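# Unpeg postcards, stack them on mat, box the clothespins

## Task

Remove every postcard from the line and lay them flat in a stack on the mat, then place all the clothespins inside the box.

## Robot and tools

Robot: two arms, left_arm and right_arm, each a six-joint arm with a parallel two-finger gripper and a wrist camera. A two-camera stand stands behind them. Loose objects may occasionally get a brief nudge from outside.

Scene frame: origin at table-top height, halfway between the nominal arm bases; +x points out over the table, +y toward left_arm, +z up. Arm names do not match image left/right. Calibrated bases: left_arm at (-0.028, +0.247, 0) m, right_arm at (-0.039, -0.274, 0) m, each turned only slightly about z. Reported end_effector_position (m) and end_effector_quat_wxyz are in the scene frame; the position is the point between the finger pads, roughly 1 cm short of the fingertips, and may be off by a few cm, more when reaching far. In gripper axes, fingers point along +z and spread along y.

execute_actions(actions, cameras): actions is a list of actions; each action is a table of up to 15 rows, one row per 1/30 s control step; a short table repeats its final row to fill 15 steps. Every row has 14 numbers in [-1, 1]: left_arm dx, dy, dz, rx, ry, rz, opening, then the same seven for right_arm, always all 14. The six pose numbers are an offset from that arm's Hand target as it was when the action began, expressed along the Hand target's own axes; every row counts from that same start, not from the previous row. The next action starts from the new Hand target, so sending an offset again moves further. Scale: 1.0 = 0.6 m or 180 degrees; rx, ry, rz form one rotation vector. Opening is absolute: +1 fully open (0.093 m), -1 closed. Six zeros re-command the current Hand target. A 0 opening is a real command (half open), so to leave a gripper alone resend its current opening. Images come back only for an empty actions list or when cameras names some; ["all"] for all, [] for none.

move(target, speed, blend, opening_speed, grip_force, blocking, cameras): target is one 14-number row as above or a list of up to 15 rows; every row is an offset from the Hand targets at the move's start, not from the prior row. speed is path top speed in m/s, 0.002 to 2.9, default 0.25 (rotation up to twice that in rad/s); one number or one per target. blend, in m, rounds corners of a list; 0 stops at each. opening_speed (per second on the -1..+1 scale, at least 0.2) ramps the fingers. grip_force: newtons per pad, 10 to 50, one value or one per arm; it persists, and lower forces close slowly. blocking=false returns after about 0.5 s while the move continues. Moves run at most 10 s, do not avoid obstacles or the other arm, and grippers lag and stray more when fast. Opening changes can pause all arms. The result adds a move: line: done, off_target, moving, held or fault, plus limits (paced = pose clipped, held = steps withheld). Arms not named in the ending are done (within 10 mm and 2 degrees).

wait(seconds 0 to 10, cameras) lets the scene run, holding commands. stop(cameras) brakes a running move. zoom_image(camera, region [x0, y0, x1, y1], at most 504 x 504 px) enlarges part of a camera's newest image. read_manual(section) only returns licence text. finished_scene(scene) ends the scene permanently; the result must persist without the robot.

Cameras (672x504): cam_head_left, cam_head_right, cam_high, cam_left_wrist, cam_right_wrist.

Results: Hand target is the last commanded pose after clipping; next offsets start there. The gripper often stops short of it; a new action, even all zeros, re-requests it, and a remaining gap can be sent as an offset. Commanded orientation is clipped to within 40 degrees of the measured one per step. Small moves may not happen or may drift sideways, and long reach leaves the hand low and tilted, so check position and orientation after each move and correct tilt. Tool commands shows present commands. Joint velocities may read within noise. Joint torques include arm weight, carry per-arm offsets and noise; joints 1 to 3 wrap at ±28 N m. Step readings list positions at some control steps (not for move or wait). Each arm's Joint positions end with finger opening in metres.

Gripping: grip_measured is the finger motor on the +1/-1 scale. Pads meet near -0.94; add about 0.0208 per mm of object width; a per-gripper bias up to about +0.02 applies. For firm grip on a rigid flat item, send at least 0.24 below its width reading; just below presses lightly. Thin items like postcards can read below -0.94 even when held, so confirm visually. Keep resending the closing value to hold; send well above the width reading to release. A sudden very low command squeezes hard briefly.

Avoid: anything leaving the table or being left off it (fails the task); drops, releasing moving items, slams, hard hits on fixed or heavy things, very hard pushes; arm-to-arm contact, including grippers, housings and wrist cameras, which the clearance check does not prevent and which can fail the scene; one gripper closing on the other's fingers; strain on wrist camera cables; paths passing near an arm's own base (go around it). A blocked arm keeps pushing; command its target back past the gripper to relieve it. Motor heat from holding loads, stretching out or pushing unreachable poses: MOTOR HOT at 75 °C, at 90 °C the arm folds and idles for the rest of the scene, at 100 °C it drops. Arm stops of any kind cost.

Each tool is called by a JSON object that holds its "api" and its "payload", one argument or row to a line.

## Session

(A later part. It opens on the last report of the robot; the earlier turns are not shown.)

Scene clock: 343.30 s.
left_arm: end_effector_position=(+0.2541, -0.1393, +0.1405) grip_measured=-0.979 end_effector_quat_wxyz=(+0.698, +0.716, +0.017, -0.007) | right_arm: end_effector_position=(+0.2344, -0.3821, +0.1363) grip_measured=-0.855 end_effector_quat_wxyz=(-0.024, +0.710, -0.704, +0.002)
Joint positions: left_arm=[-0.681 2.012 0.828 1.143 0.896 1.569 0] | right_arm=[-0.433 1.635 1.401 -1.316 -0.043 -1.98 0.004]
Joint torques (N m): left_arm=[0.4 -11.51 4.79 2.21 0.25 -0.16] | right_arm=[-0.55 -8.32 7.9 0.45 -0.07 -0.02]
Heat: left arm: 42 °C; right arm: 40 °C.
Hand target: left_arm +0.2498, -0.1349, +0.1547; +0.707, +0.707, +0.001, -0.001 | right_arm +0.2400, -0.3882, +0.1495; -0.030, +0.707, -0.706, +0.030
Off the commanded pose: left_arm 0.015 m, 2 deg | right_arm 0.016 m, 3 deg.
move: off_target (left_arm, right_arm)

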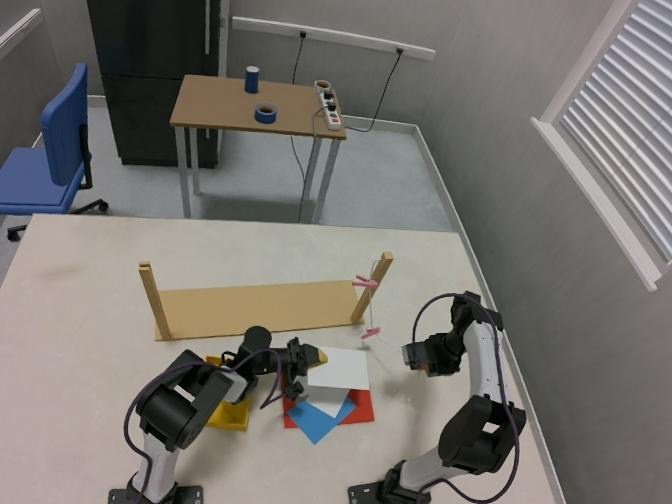

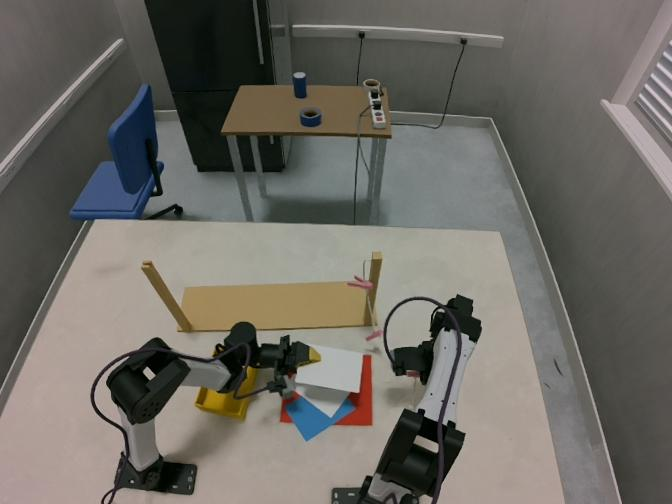

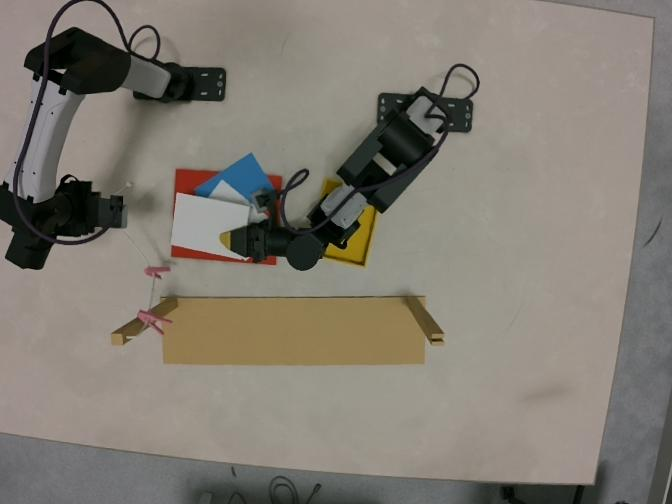

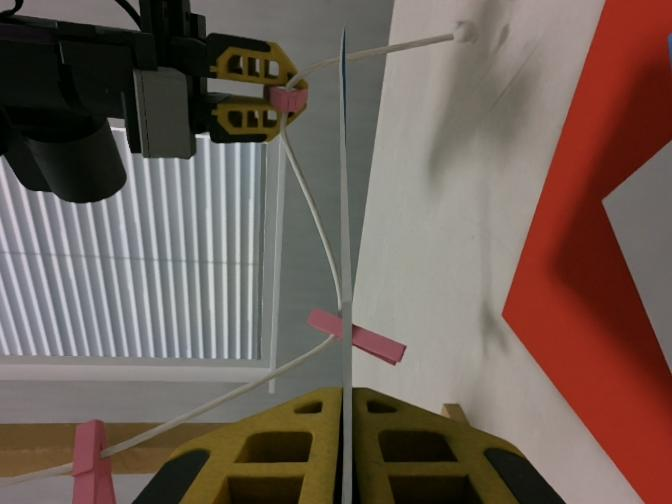

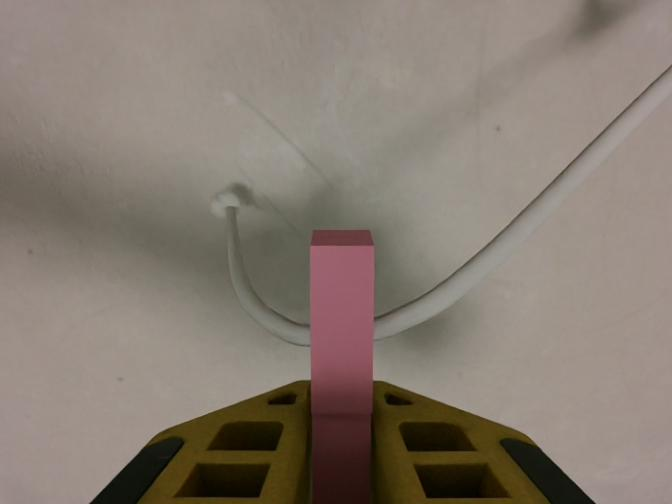

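{"api": "move", "payload": {
  "target": [
    [-0.033,-0.142,-0.033,0.139,0,0,-1,0,0,0,0,0,0,-1],
    [-0.033,-0.165,-0.04,0.139,0,0,-1,0,0,0,0,0,0,-1],
    [-0.033,-0.165,-0.04,0.139,0,0,-0.6,0,0,0,0,0,0,-1]
  ],
  "speed": [0.1,0.05,0.05],
  "opening_speed": 0.5,
  "cameras": ["cam_left_wrist","cam_head_left"]
}}

{"api": "move", "payload": {
  "target": [
    [0,0,-0.15,0,0,0,-0.6,0,0,0,0,0,0,-1],
    [0.0,0.25,-0.35,0,0,0,-0.6,0,0,0,0,0,0,-1]
  ],
  "speed": 0.12,
  "cameras": ["all"]
}}

Scene clock: 354.17 s.
left_arm: end_effector_position=(+0.2320, -0.1122, +0.0589) grip_measured=-0.601 end_effector_quat_wxyz=(+0.537, +0.843, +0.004, +0.003) | right_arm: end_effector_position=(+0.2344, -0.3821, +0.1363) grip_measured=-0.855 end_effector_quat_wxyz=(-0.024, +0.710, -0.704, +0.002)
Joint positions: left_arm=[-0.693 1.898 0.808 0.454 0.78 2.05 0.016] | right_arm=[-0.433 1.635 1.401 -1.316 -0.043 -1.98 0.004]
Joint torques (N m): left_arm=[-0.1 -7.57 5.81 1.76 0.43 -0.11] | right_arm=[-0.54 -8.34 7.88 0.45 -0.07 -0.02]
Heat: left arm: 42 °C; right arm: 41 °C.
Hand target: left_arm +0.2298, -0.1110, +0.0558; +0.538, +0.843, +0.001, -0.001 | right_arm +0.2400, -0.3882, +0.1495; -0.030, +0.707, -0.706, +0.030
Off the commanded pose: left_arm 0.004 m, 1 deg | right_arm 0.016 m, 3 deg.
move: off_target (right_arm)
Images, in order (width x height): cam_head_left 672x504, cam_left_wrist 672x504.

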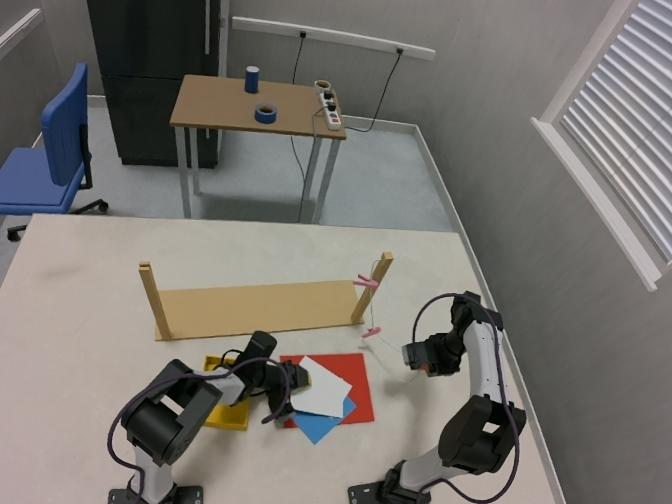

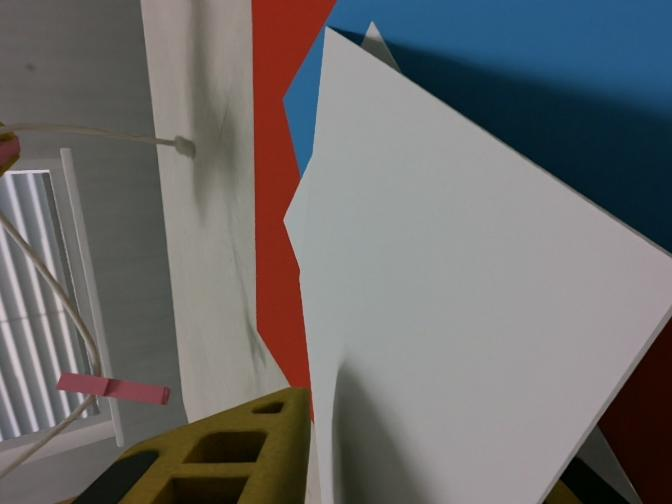

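Scene clock: 357.90 s.
left_arm: end_effector_position=(+0.2332, +0.0142, +0.2675) grip_measured=-0.601 end_effector_quat_wxyz=(+0.584, +0.807, +0.085, +0.022) | right_arm: end_effector_position=(+0.2344, -0.3821, +0.1363) grip_measured=-0.855 end_effector_quat_wxyz=(-0.024, +0.710, -0.704, +0.002)
Joint positions: left_arm=[-0.322 1.259 1.024 -0.422 1.027 2.087 0.016] | right_arm=[-0.433 1.635 1.401 -1.316 -0.043 -1.98 0.004]
Joint torques (N m): left_arm=[0.17 -5.41 11.67 1.36 0.57 -0.09] | right_arm=[-0.55 -8.32 7.87 0.45 -0.07 -0.02]
Heat: left arm: 42 °C; right arm: 41 °C.
Hand target: left_arm +0.2303, +0.0161, +0.2804; +0.538, +0.843, +0.001, -0.001 | right_arm +0.2400, -0.3882, +0.1495; -0.030, +0.707, -0.706, +0.030
Off the commanded pose: left_arm 0.013 m, 12 deg | right_arm 0.016 m, 3 deg.
joint sent to its limit (left arm) — joint 6 (wrist roll), upper limit. The joint targets are off in orientation, not in position.
move: off_target (left_arm, right_arm)

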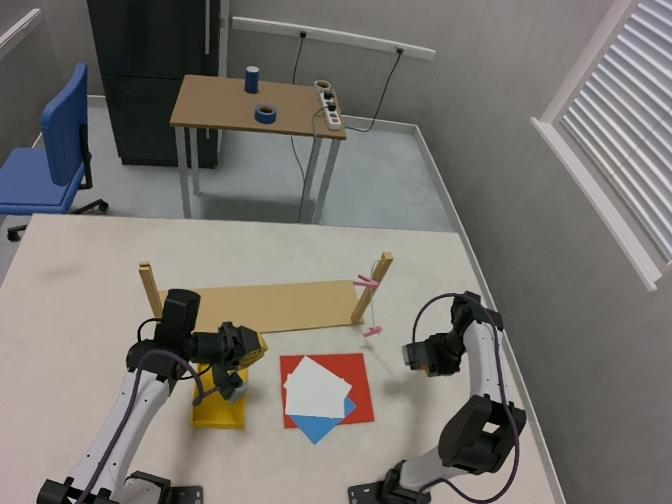

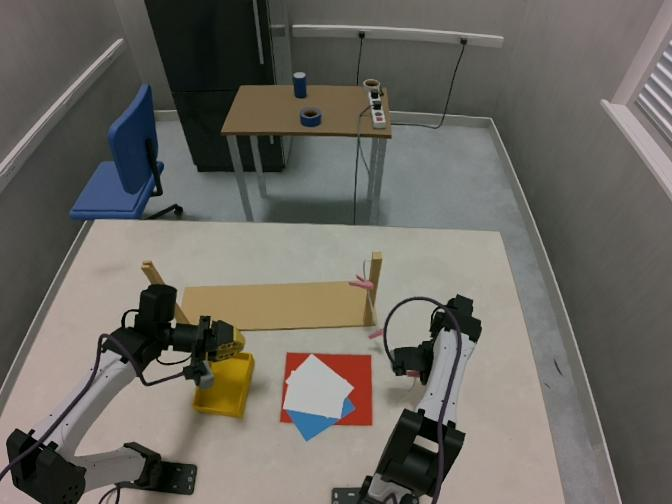

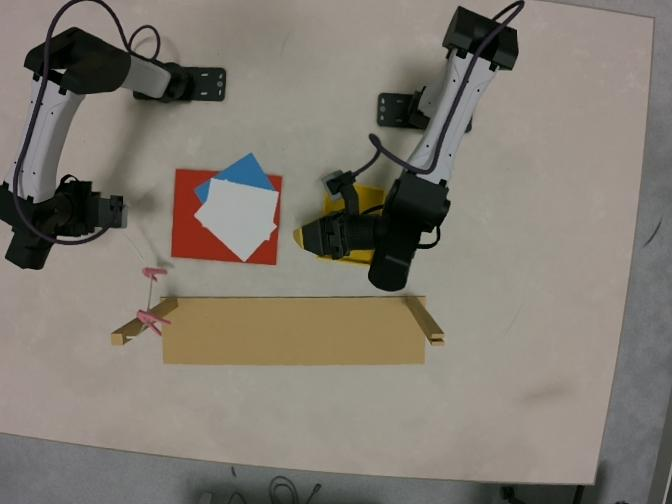

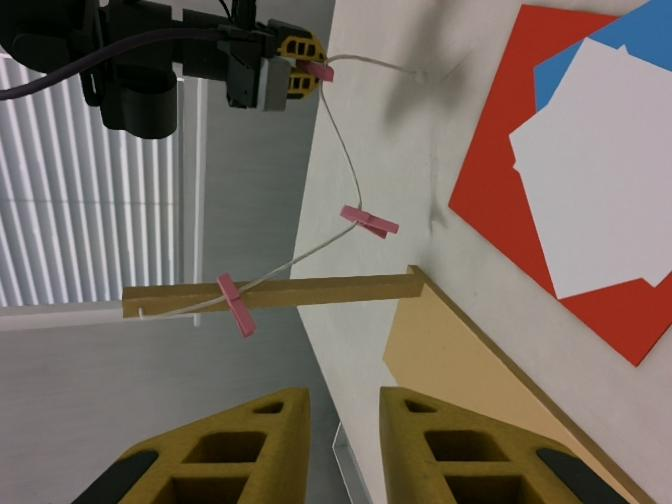

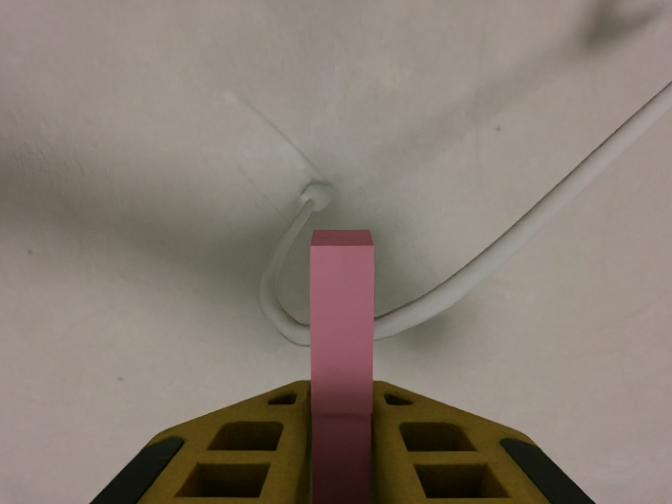

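{"api": "move", "payload": {
  "target": [0,0,0,0,0,0,-0.6,0.217,0.167,0,0,0,0.22,-1],
  "speed": 0.08,
  "cameras": ["all"]
}}

Scene clock: 367.80 s.
left_arm: end_effector_position=(+0.2330, +0.0142, +0.2672) grip_measured=-0.601 end_effector_quat_wxyz=(+0.584, +0.807, +0.086, +0.021) | right_arm: end_effector_position=(+0.1413, -0.5077, +0.1386) grip_measured=-0.855 end_effector_quat_wxyz=(+0.046, -0.434, +0.900, -0.008)
Joint positions: left_arm=[-0.322 1.259 1.024 -0.424 1.027 2.087 0.016] | right_arm=[-0.995 1.63 1.403 -1.313 -0.089 -1.862 0.004]
Joint torques (N m): left_arm=[0.28 -5.6 11.7 1.33 0.57 -0.09] | right_arm=[-1.09 -5.31 7.98 0.46 -0.01 0.02]
Heat: left arm: 43 °C; right arm: 41 °C.
Hand target: left_arm +0.2303, +0.0161, +0.2804; +0.538, +0.843, +0.001, -0.001 | right_arm +0.1403, -0.5185, +0.1410; +0.039, -0.425, +0.904, -0.019
Off the commanded pose: left_arm 0.014 m, 12 deg | right_arm 0.011 m, 2 deg.
joint sent to its limit (left arm) — joint 6 (wrist roll), upper limit. The joint targets are off in orientation, not in position.
move: off_target (left_arm, right_arm)

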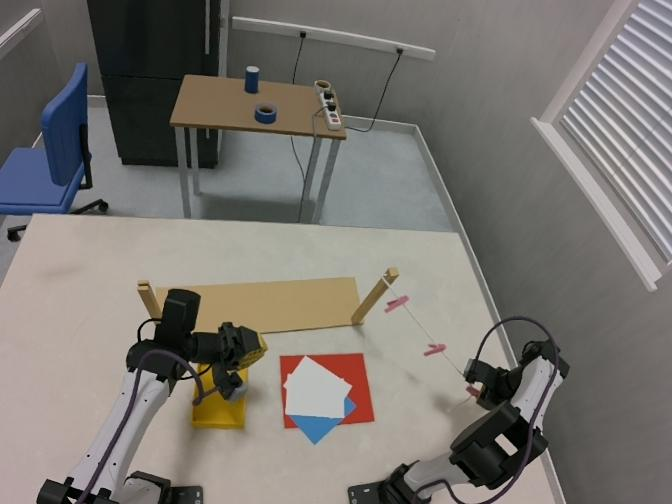

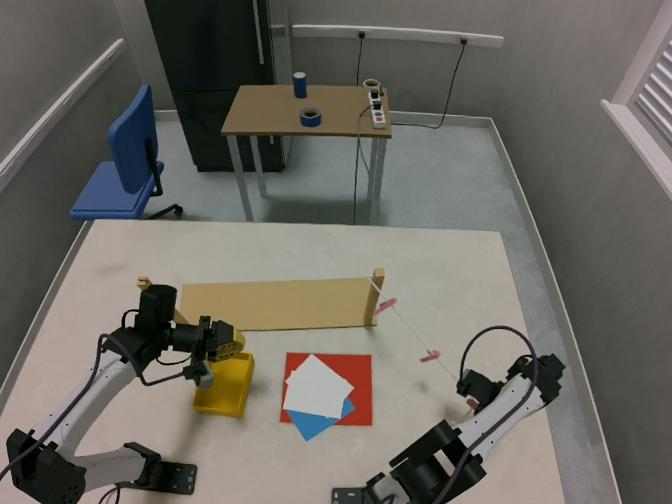

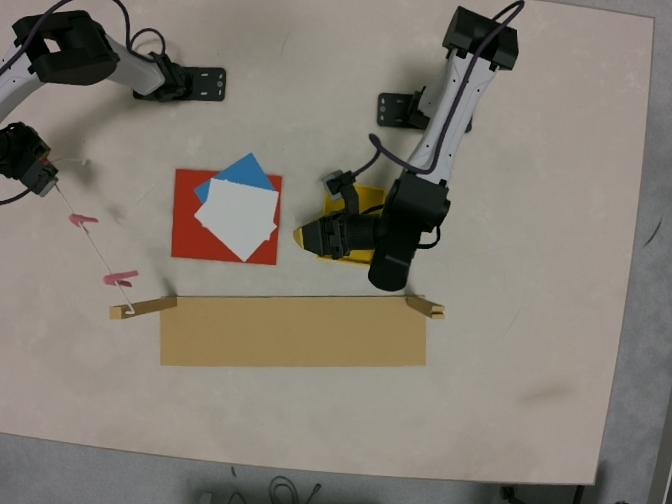

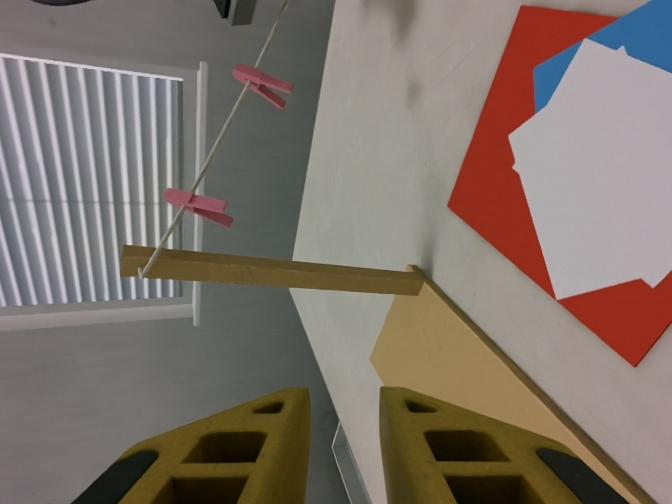

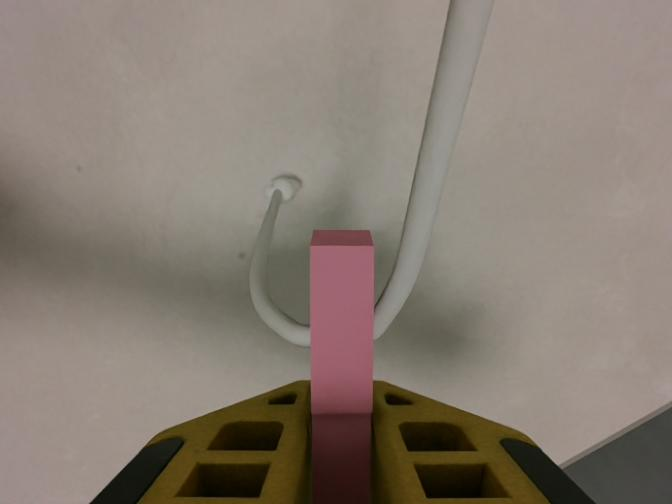

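{"api": "move", "payload": {
  "target": [0,0,0,0,0,0,-0.6,0.09,0.055,0,0,0,0,-1],
  "speed": 0.05,
  "cameras": ["cam_high","cam_left_wrist","cam_right_wrist"]
}}

Scene clock: 374.00 s.
left_arm: end_effector_position=(+0.2330, +0.0142, +0.2672) grip_measured=-0.601 end_effector_quat_wxyz=(+0.584, +0.807, +0.086, +0.021) | right_arm: end_effector_position=(+0.0843, -0.5355, +0.1322) grip_measured=-0.855 end_effector_quat_wxyz=(+0.045, -0.426, +0.904, -0.005)
Joint positions: left_arm=[-0.322 1.259 1.024 -0.424 1.027 2.087 0.016] | right_arm=[-1.214 1.63 1.377 -1.313 -0.091 -2.062 0.004]
Joint torques (N m): left_arm=[0.36 -5.31 11.6 1.32 0.53 -0.09] | right_arm=[-0.83 -7.75 5.37 0.45 -0.08 -0.14]
Heat: left arm: 43 °C; right arm: 41 °C.
Hand target: left_arm +0.2303, +0.0161, +0.2804; +0.538, +0.843, +0.001, -0.001 | right_arm +0.0806, -0.5390, +0.1358; +0.039, -0.425, +0.904, -0.018
Off the commanded pose: left_arm 0.014 m, 12 deg | right_arm 0.006 m, 2 deg.
joint sent to its limit (left arm) — joint 6 (wrist roll), upper limit. The joint targets are off in orientation, not in position.
move: off_target (left_arm)
Images, in order (width x height): cam_high 672x504, cam_left_wrist 672x504, cam_right_wrist 672x504.

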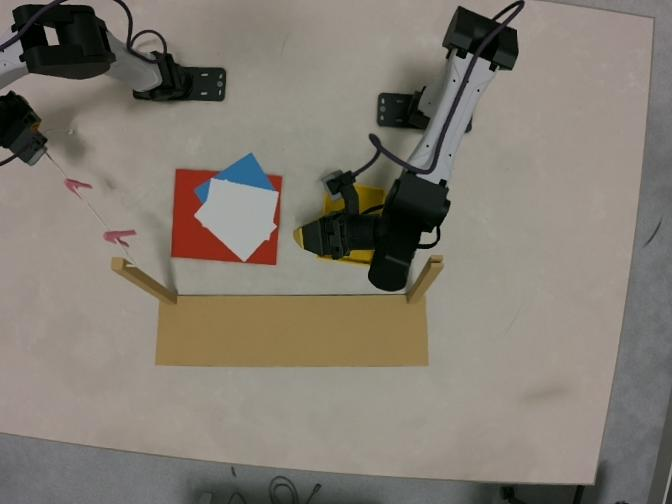

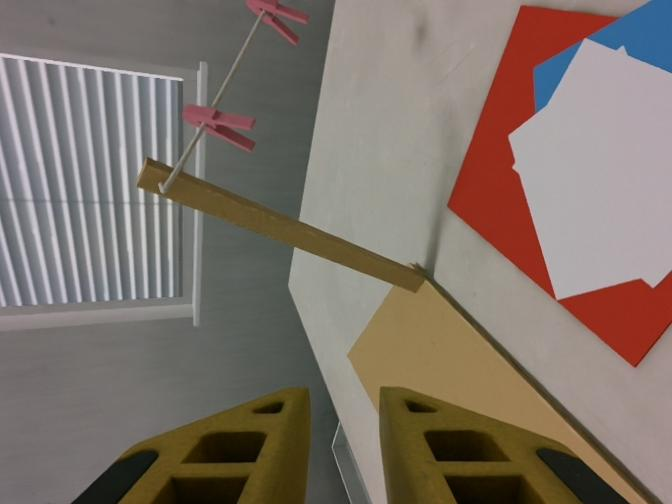

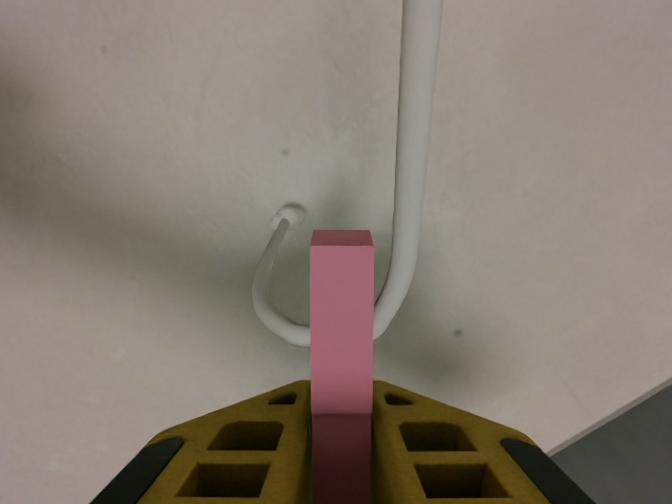

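{"api": "move", "payload": {
  "target": [
    [0,0,0,0,0,0,-0.6,-0.1,-0.04,0,0,0,0,-1],
    [0,0,0,0,0,0,-0.6,-0.37,-0.059,0,0,0,-0.1,-1],
    [0,0,0,0,0,0,-0.6,-0.37,-0.059,0.13,0,0,-0.22,-1]
  ],
  "speed": [0.05,0.1,0.1],
  "cameras": ["all"]
}}

Scene clock: 385.17 s.
left_arm: end_effector_position=(+0.2330, +0.0142, +0.2672) grip_measured=-0.601 end_effector_quat_wxyz=(+0.584, +0.807, +0.086, +0.021) | right_arm: end_effector_position=(+0.2543, -0.3901, +0.0764) grip_measured=-0.855 end_effector_quat_wxyz=(-0.034, +0.702, -0.711, +0.030)
Joint positions: left_arm=[-0.322 1.259 1.024 -0.424 1.027 2.087 0.016] | right_arm=[-0.431 1.687 1.216 -1.018 -0.041 -1.955 0.004]
Joint torques (N m): left_arm=[0.38 -5.5 11.6 1.34 0.55 -0.07] | right_arm=[0.31 -6.06 5.39 0.61 -0.08 -0.12]
Heat: left arm: 44 °C; right arm: 41 °C.
Hand target: left_arm +0.2303, +0.0161, +0.2804; +0.538, +0.843, +0.001, -0.001 | right_arm +0.2555, -0.3905, +0.0726; -0.030, +0.707, -0.706, +0.031
Off the commanded pose: left_arm 0.014 m, 12 deg | right_arm 0.004 m, 1 deg.
joint sent to its limit (left arm) — joint 6 (wrist roll), upper limit. The joint targets are off in orientation, not in position.
move: off_target (left_arm)

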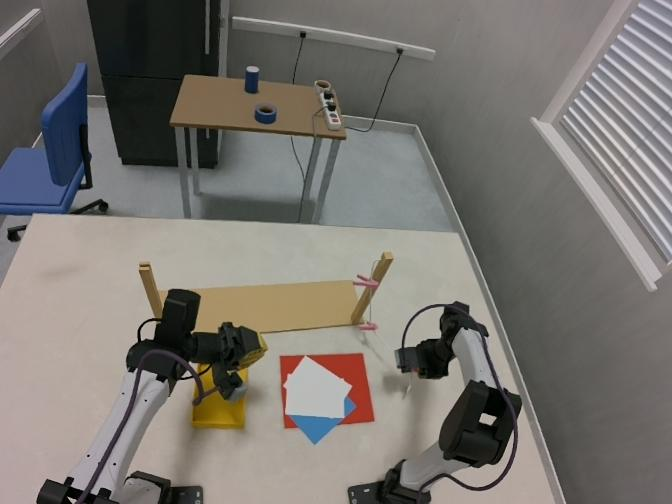

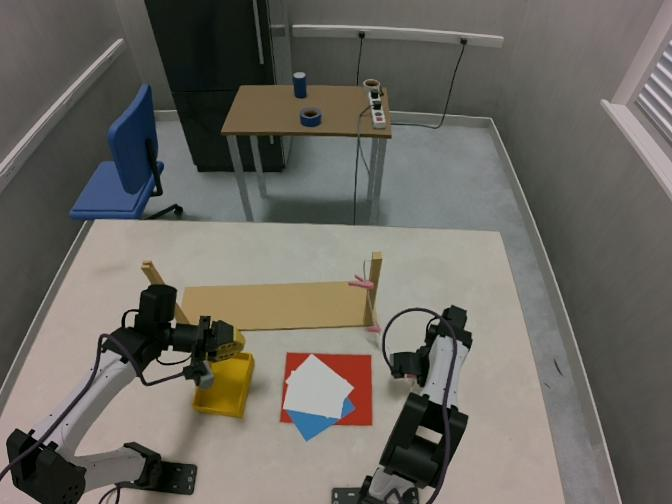

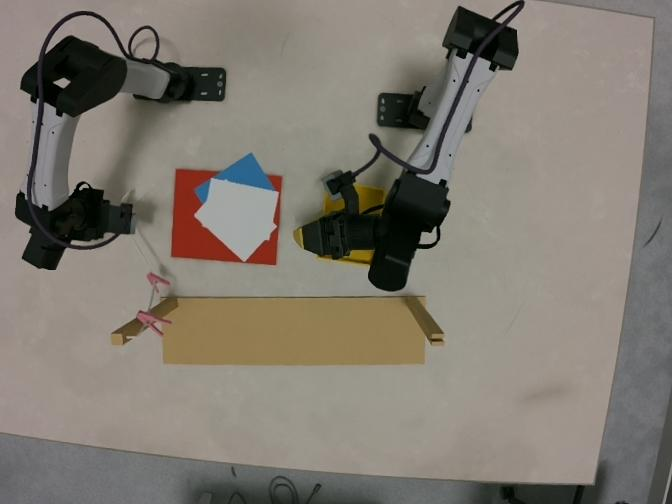

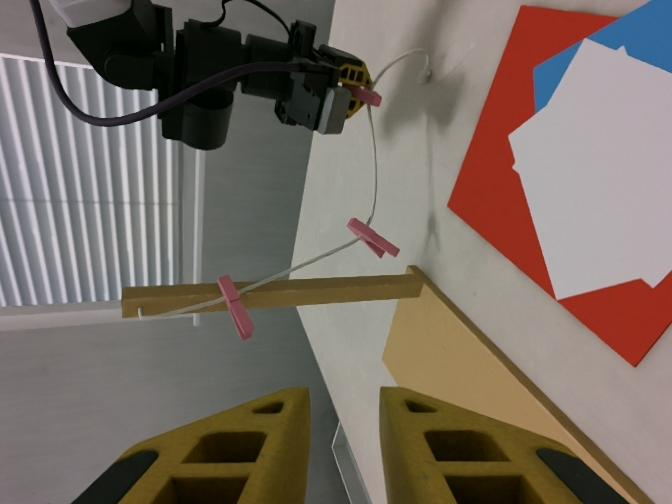

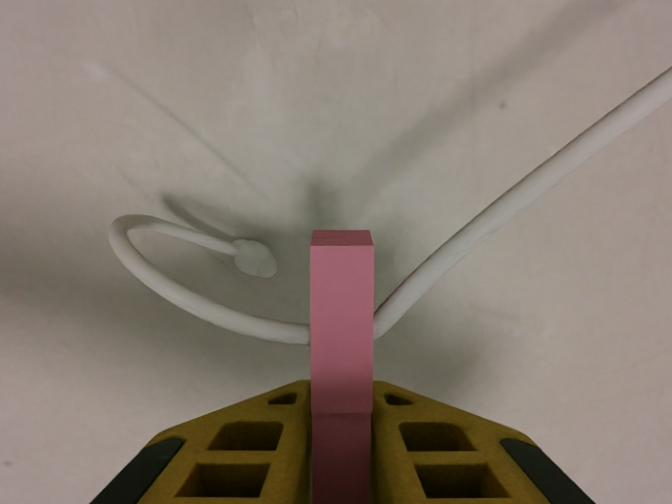

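{"api": "move", "payload": {
  "target": [
    [0,0,0,0,0,0,-0.6,0,0,0.088,0,0,0,-1],
    [0,0,0,0,0,0,-0.6,0,0,0.088,0,0,0,-0.3],
    [0,0,0,0,0,0,-0.6,0.03,0,-0.1,0,0,0,-0.3]
  ],
  "speed": 0.08,
  "opening_speed": 0.6,
  "cameras": ["all"]
}}

Scene clock: 393.43 s.
left_arm: end_effector_position=(+0.2330, +0.0142, +0.2672) grip_measured=-0.601 end_effector_quat_wxyz=(+0.584, +0.807, +0.086, +0.021) | right_arm: end_effector_position=(+0.2496, -0.4054, +0.1176) grip_measured=-0.302 end_effector_quat_wxyz=(-0.026, +0.706, -0.708, +0.013)
Joint positions: left_arm=[-0.322 1.259 1.024 -0.424 1.027 2.087 0.016] | right_arm=[-0.48 1.706 1.405 -1.228 -0.041 -2.016 0.031]
Joint torques (N m): left_arm=[0.29 -5.52 11.52 1.37 0.55 -0.08] | right_arm=[-0.51 -9.22 7.86 0.27 -0.13 -0.16]
Heat: left arm: 45 °C; right arm: 40 °C.
Hand target: left_arm +0.2303, +0.0161, +0.2804; +0.538, +0.843, +0.001, -0.001 | right_arm +0.2503, -0.4085, +0.1323; -0.030, +0.707, -0.706, +0.031
Off the commanded pose: left_arm 0.014 m, 12 deg | right_arm 0.015 m, 2 deg.
joint sent to its limit (left arm) — joint 6 (wrist roll), upper limit. The joint targets are off in orientation, not in position.
move: off_target (left_arm, right_arm)

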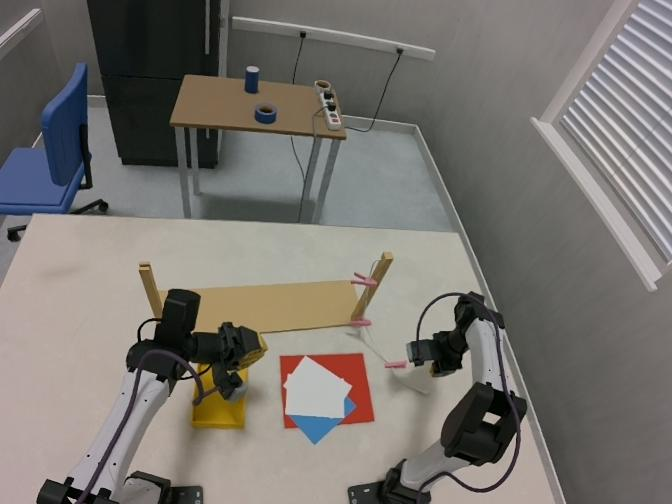

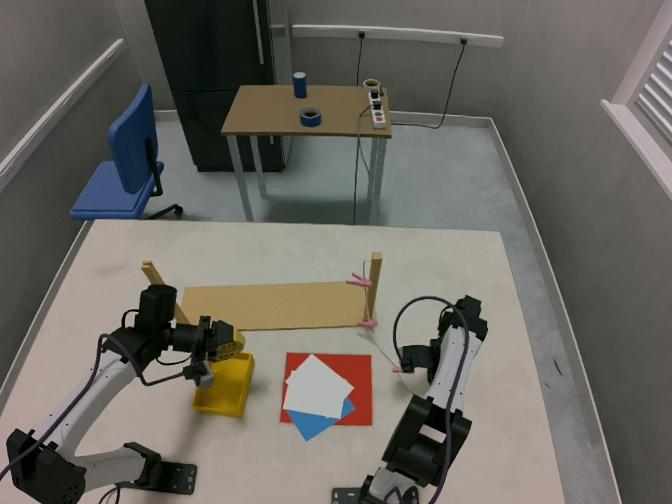

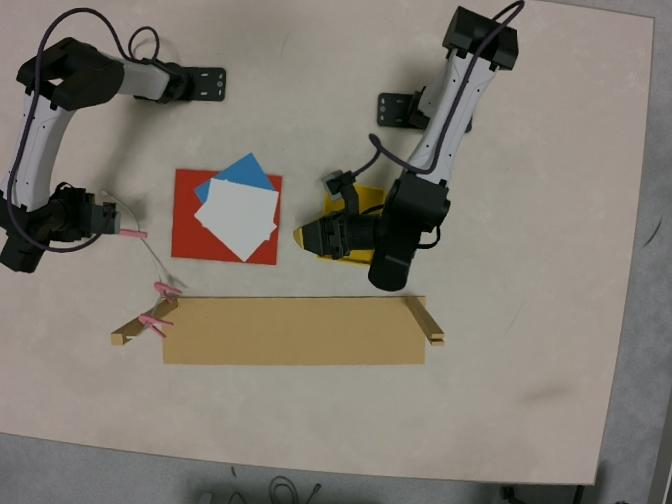

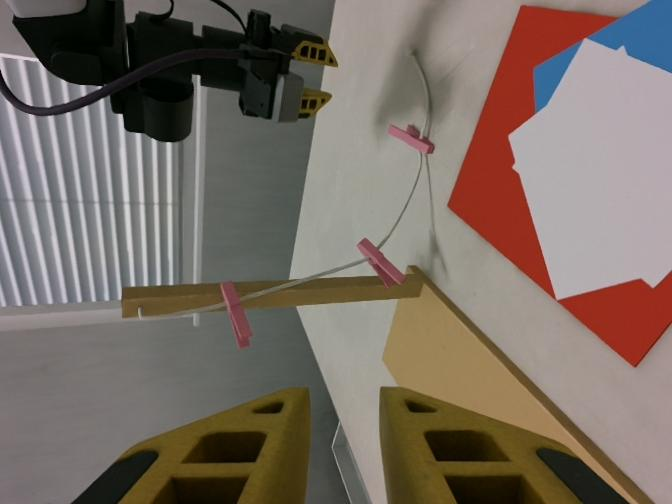

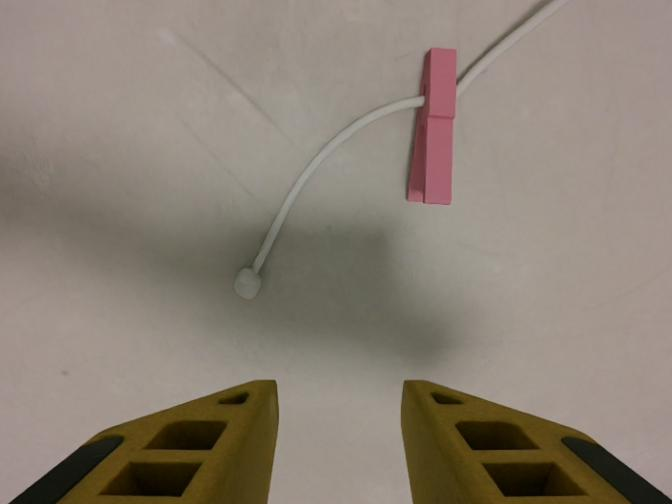

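{"api": "move", "payload": {
  "target": [
    [0,0,0,0,0,0,-0.6,-0.072,-0.077,0.1,0,0,0,-0.3],
    [0,0,0,0,0,0,-0.6,-0.072,-0.077,0.2,0,0,0,-0.3],
    [0,0,0,0,0,0,-0.6,-0.072,-0.077,0.2,0,0,0,-1]
  ],
  "speed": 0.1,
  "opening_speed": 0.6,
  "cameras": ["cam_right_wrist"]
}}

Scene clock: 407.20 s.
left_arm: end_effector_position=(+0.2330, +0.0142, +0.2672) grip_measured=-0.601 end_effector_quat_wxyz=(+0.584, +0.807, +0.086, +0.021) | right_arm: end_effector_position=(+0.3050, -0.3656, +0.0200) grip_measured=-0.844 end_effector_quat_wxyz=(-0.033, +0.706, -0.706, +0.028)
Joint positions: left_arm=[-0.322 1.259 1.024 -0.424 1.027 2.087 0.016] | right_arm=[-0.307 1.902 1.248 -0.835 -0.031 -1.845 0.005]
Joint torques (N m): left_arm=[0.29 -5.46 11.77 1.37 0.58 -0.11] | right_arm=[0.4 -7.54 5.27 0.61 -0.08 0]
Heat: left arm: 46 °C; right arm: 41 °C.
Hand target: left_arm +0.2303, +0.0161, +0.2804; +0.538, +0.843, +0.001, -0.001 | right_arm +0.3066, -0.3653, +0.0166; -0.030, +0.707, -0.706, +0.030
Off the commanded pose: left_arm 0.014 m, 12 deg | right_arm 0.004 m, 0 deg.
joint sent to its limit (left arm) — joint 6 (wrist roll), upper limit. The joint targets are off in orientation, not in position.
move: off_target (left_arm)
Images, in order (width x height): cam_right_wrist 672x504.

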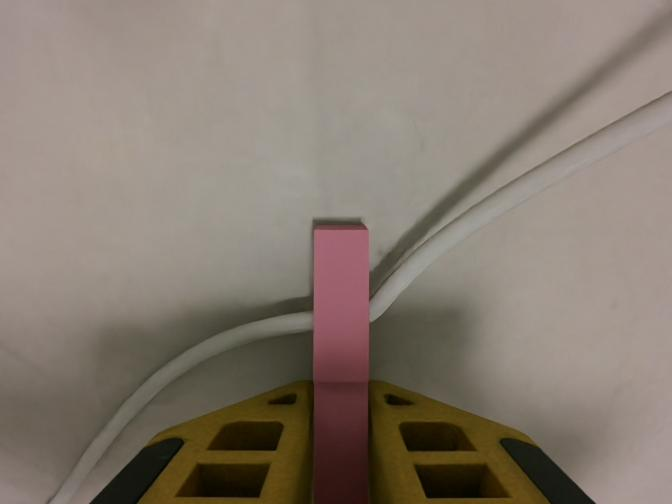

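{"api": "move", "payload": {
  "target": [
    [0,0,0,0,0,0,-0.6,0.0,0.05,-0.18,0.39,0,0,-1],
    [0,0,0,0,0,0,-0.6,0.0,0.05,-0.05,0.39,0,0,-1]
  ],
  "speed": [0.15,0.08],
  "cameras": ["cam_right_wrist","cam_head_right","cam_head_left"]
}}

Scene clock: 418.53 s.
left_arm: end_effector_position=(+0.2330, +0.0142, +0.2672) grip_measured=-0.601 end_effector_quat_wxyz=(+0.584, +0.807, +0.086, +0.021) | right_arm: end_effector_position=(+0.2732, -0.3685, +0.0386) grip_measured=-0.857 end_effector_quat_wxyz=(-0.421, +0.564, -0.568, +0.425)
Joint positions: left_arm=[-0.322 1.259 1.024 -0.424 1.027 2.087 0.016] | right_arm=[-0.585 1.906 0.099 1.474 -0.521 -1.742 0.004]
Joint torques (N m): left_arm=[0.14 -5.55 11.7 1.34 0.55 -0.14] | right_arm=[0.55 -4.1 1.22 2.45 -0.29 0.16]
Heat: left arm: 46 °C; right arm: 40 °C.
Hand target: left_arm +0.2303, +0.0161, +0.2804; +0.538, +0.843, +0.001, -0.001 | right_arm +0.2742, -0.3653, +0.0440; -0.431, +0.561, -0.560, +0.431
Off the commanded pose: left_arm 0.014 m, 12 deg | right_arm 0.006 m, 2 deg.
joint sent to its limit (left arm) — joint 6 (wrist roll), upper limit. The joint targets are off in orientation, not in position.
move: off_target (left_arm)
Images, in order (width x height): cam_head_left 672x504, cam_head_right 672x504, cam_right_wrist 672x504.

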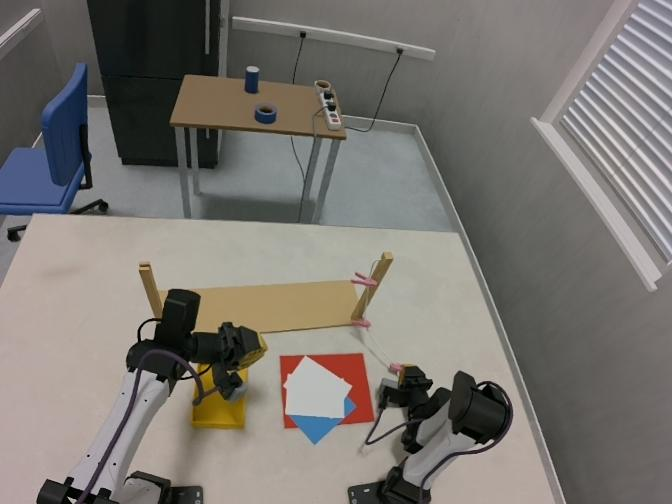

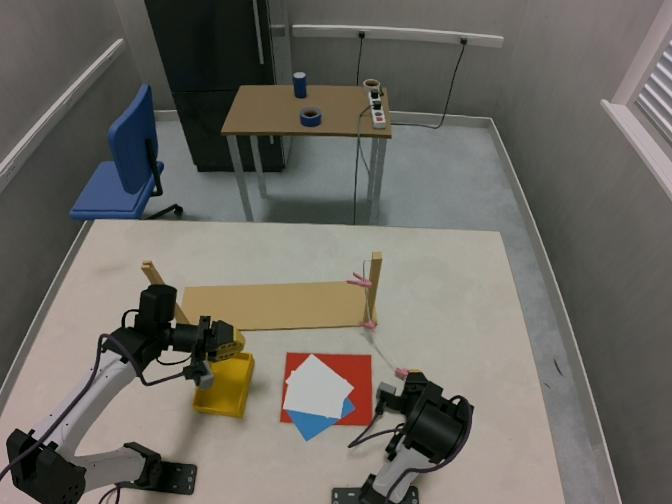

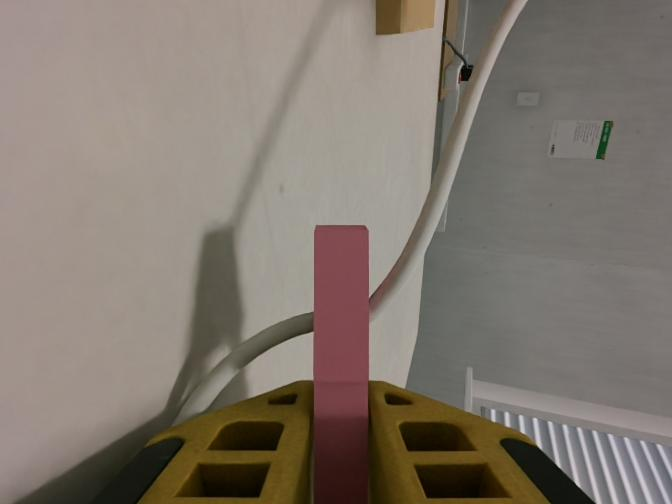

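{"api": "move", "payload": {
  "target": [
    [0,0,0,0,0,0,-0.6,0.0,0.027,0,0,0,0,-1],
    [0,0,0,0,0,0,-0.6,0.0,0.02,0.0,0,0,0,-0.55],
    [0,0,0,0,0,0,-0.6,0.0,0.02,-0.15,0,0,0,-0.55]
  ],
  "speed": 0.06,
  "opening_speed": 0.6
}}

{"api": "move", "payload": {
  "target": [0,0,0,0,0,0,-0.6,0.05,-0.18,0.05,-0.35,0,0,0.2],
  "speed": 0.15,
  "cameras": ["all"]
}}

Scene clock: 427.43 s.
left_arm: end_effector_position=(+0.2330, +0.0142, +0.2672) grip_measured=-0.601 end_effector_quat_wxyz=(+0.584, +0.807, +0.086, +0.021) | right_arm: end_effector_position=(+0.1847, -0.3679, +0.0576) grip_measured=-0.553 end_effector_quat_wxyz=(-0.433, +0.586, -0.563, +0.390)
Joint positions: left_arm=[-0.322 1.259 1.024 -0.424 1.027 2.087 0.016] | right_arm=[-1.05 1.121 -0.006 0.493 -0.997 -2.092 0.019]
Joint torques (N m): left_arm=[0.34 -5.3 11.63 1.33 0.55 -0.13] | right_arm=[0.49 -2.28 4.55 1.45 -0.4 -0.03]
Heat: left arm: 47 °C; right arm: 39 °C.
Hand target: left_arm +0.2303, +0.0161, +0.2804; +0.538, +0.843, +0.001, -0.001 | right_arm +0.1841, -0.3653, +0.0555; -0.431, +0.561, -0.560, +0.431
Off the commanded pose: left_arm 0.014 m, 12 deg | right_arm 0.003 m, 6 deg.
joint sent to its limit (left arm) — joint 6 (wrist roll), upper limit. The joint targets are off in orientation, not in position.
joint sent to its limit (right arm) — joint 3 (elbow), lower limit, where the elbow is as bent as it goes; joint 6 (wrist roll), lower limit. The joint targets are off in orientation, not in position.
move: off_target (left_arm, right_arm)

Scene clock: 431.63 s.
left_arm: end_effector_position=(+0.2330, +0.0142, +0.2672) grip_measured=-0.601 end_effector_quat_wxyz=(+0.584, +0.807, +0.086, +0.021) | right_arm: end_effector_position=(+0.2381, -0.3941, +0.1480) grip_measured=+0.198 end_effector_quat_wxyz=(-0.078, +0.704, -0.703, +0.073)
Joint positions: left_arm=[-0.322 1.259 1.024 -0.424 1.027 2.087 0.016] | right_arm=[-0.497 1.512 1.305 -1.174 -0.102 -2.028 0.055]
Joint torques (N m): left_arm=[0.35 -5.59 11.77 1.34 0.54 -0.08] | right_arm=[0.36 -4.82 8.38 0.55 -0.17 -0.01]
Heat: left arm: 47 °C; right arm: 39 °C.
Hand target: left_arm +0.2303, +0.0161, +0.2804; +0.538, +0.843, +0.001, -0.001 | right_arm +0.2409, -0.3952, +0.1522; -0.074, +0.703, -0.703, +0.075
Off the commanded pose: left_arm 0.014 m, 12 deg | right_arm 0.005 m, 0 deg.
joint sent to its limit (left arm) — joint 6 (wrist roll), upper limit. The joint targets are off in orientation, not in position.
move: off_target (left_arm)

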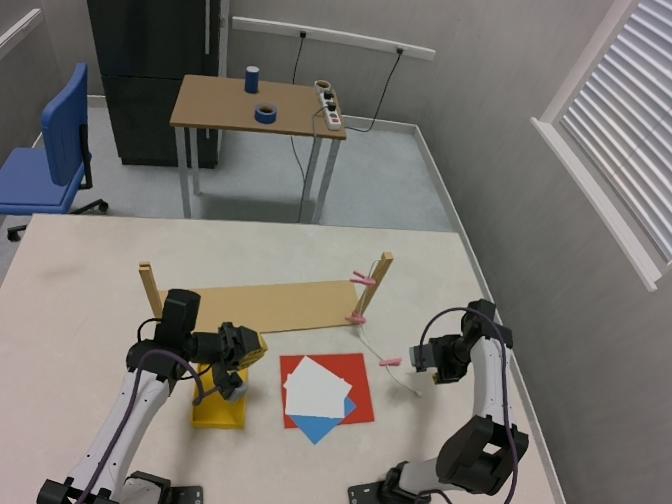

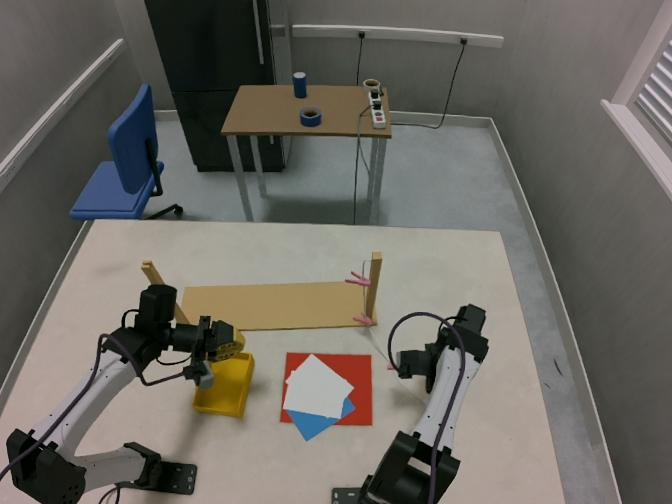

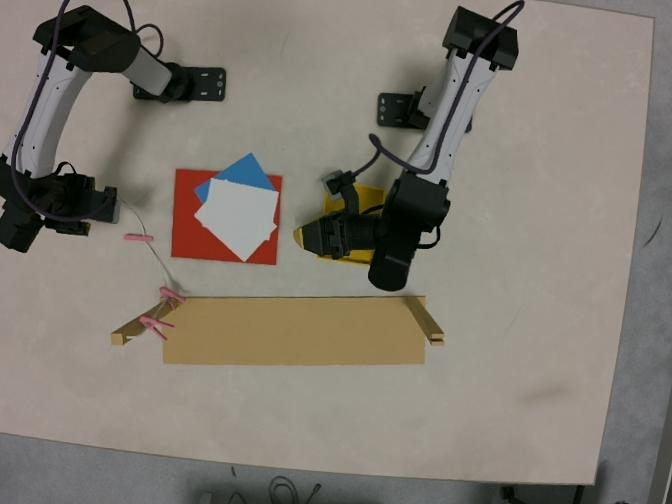

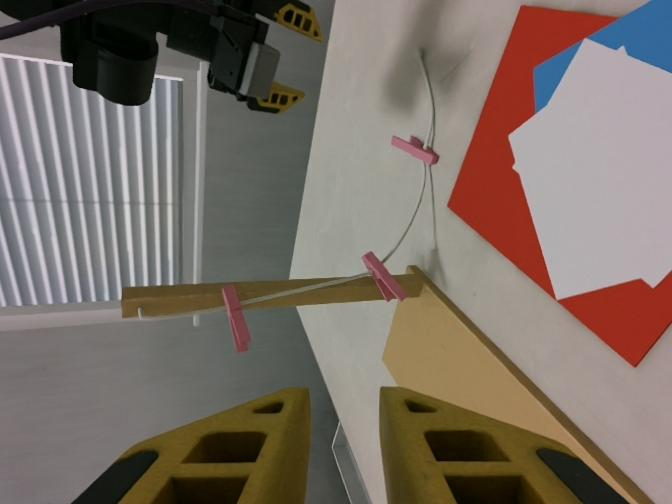

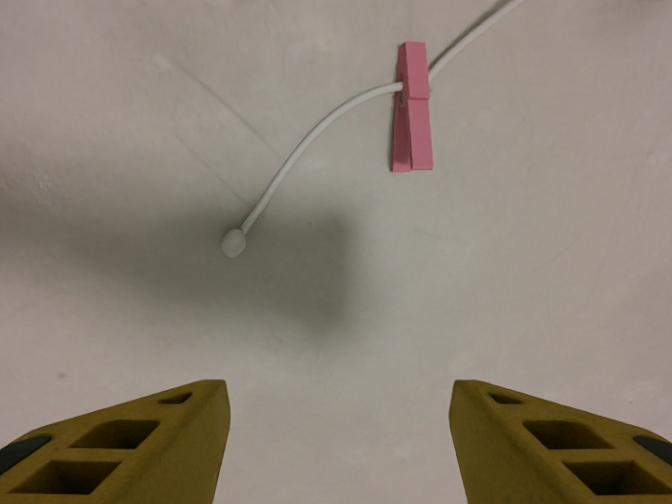

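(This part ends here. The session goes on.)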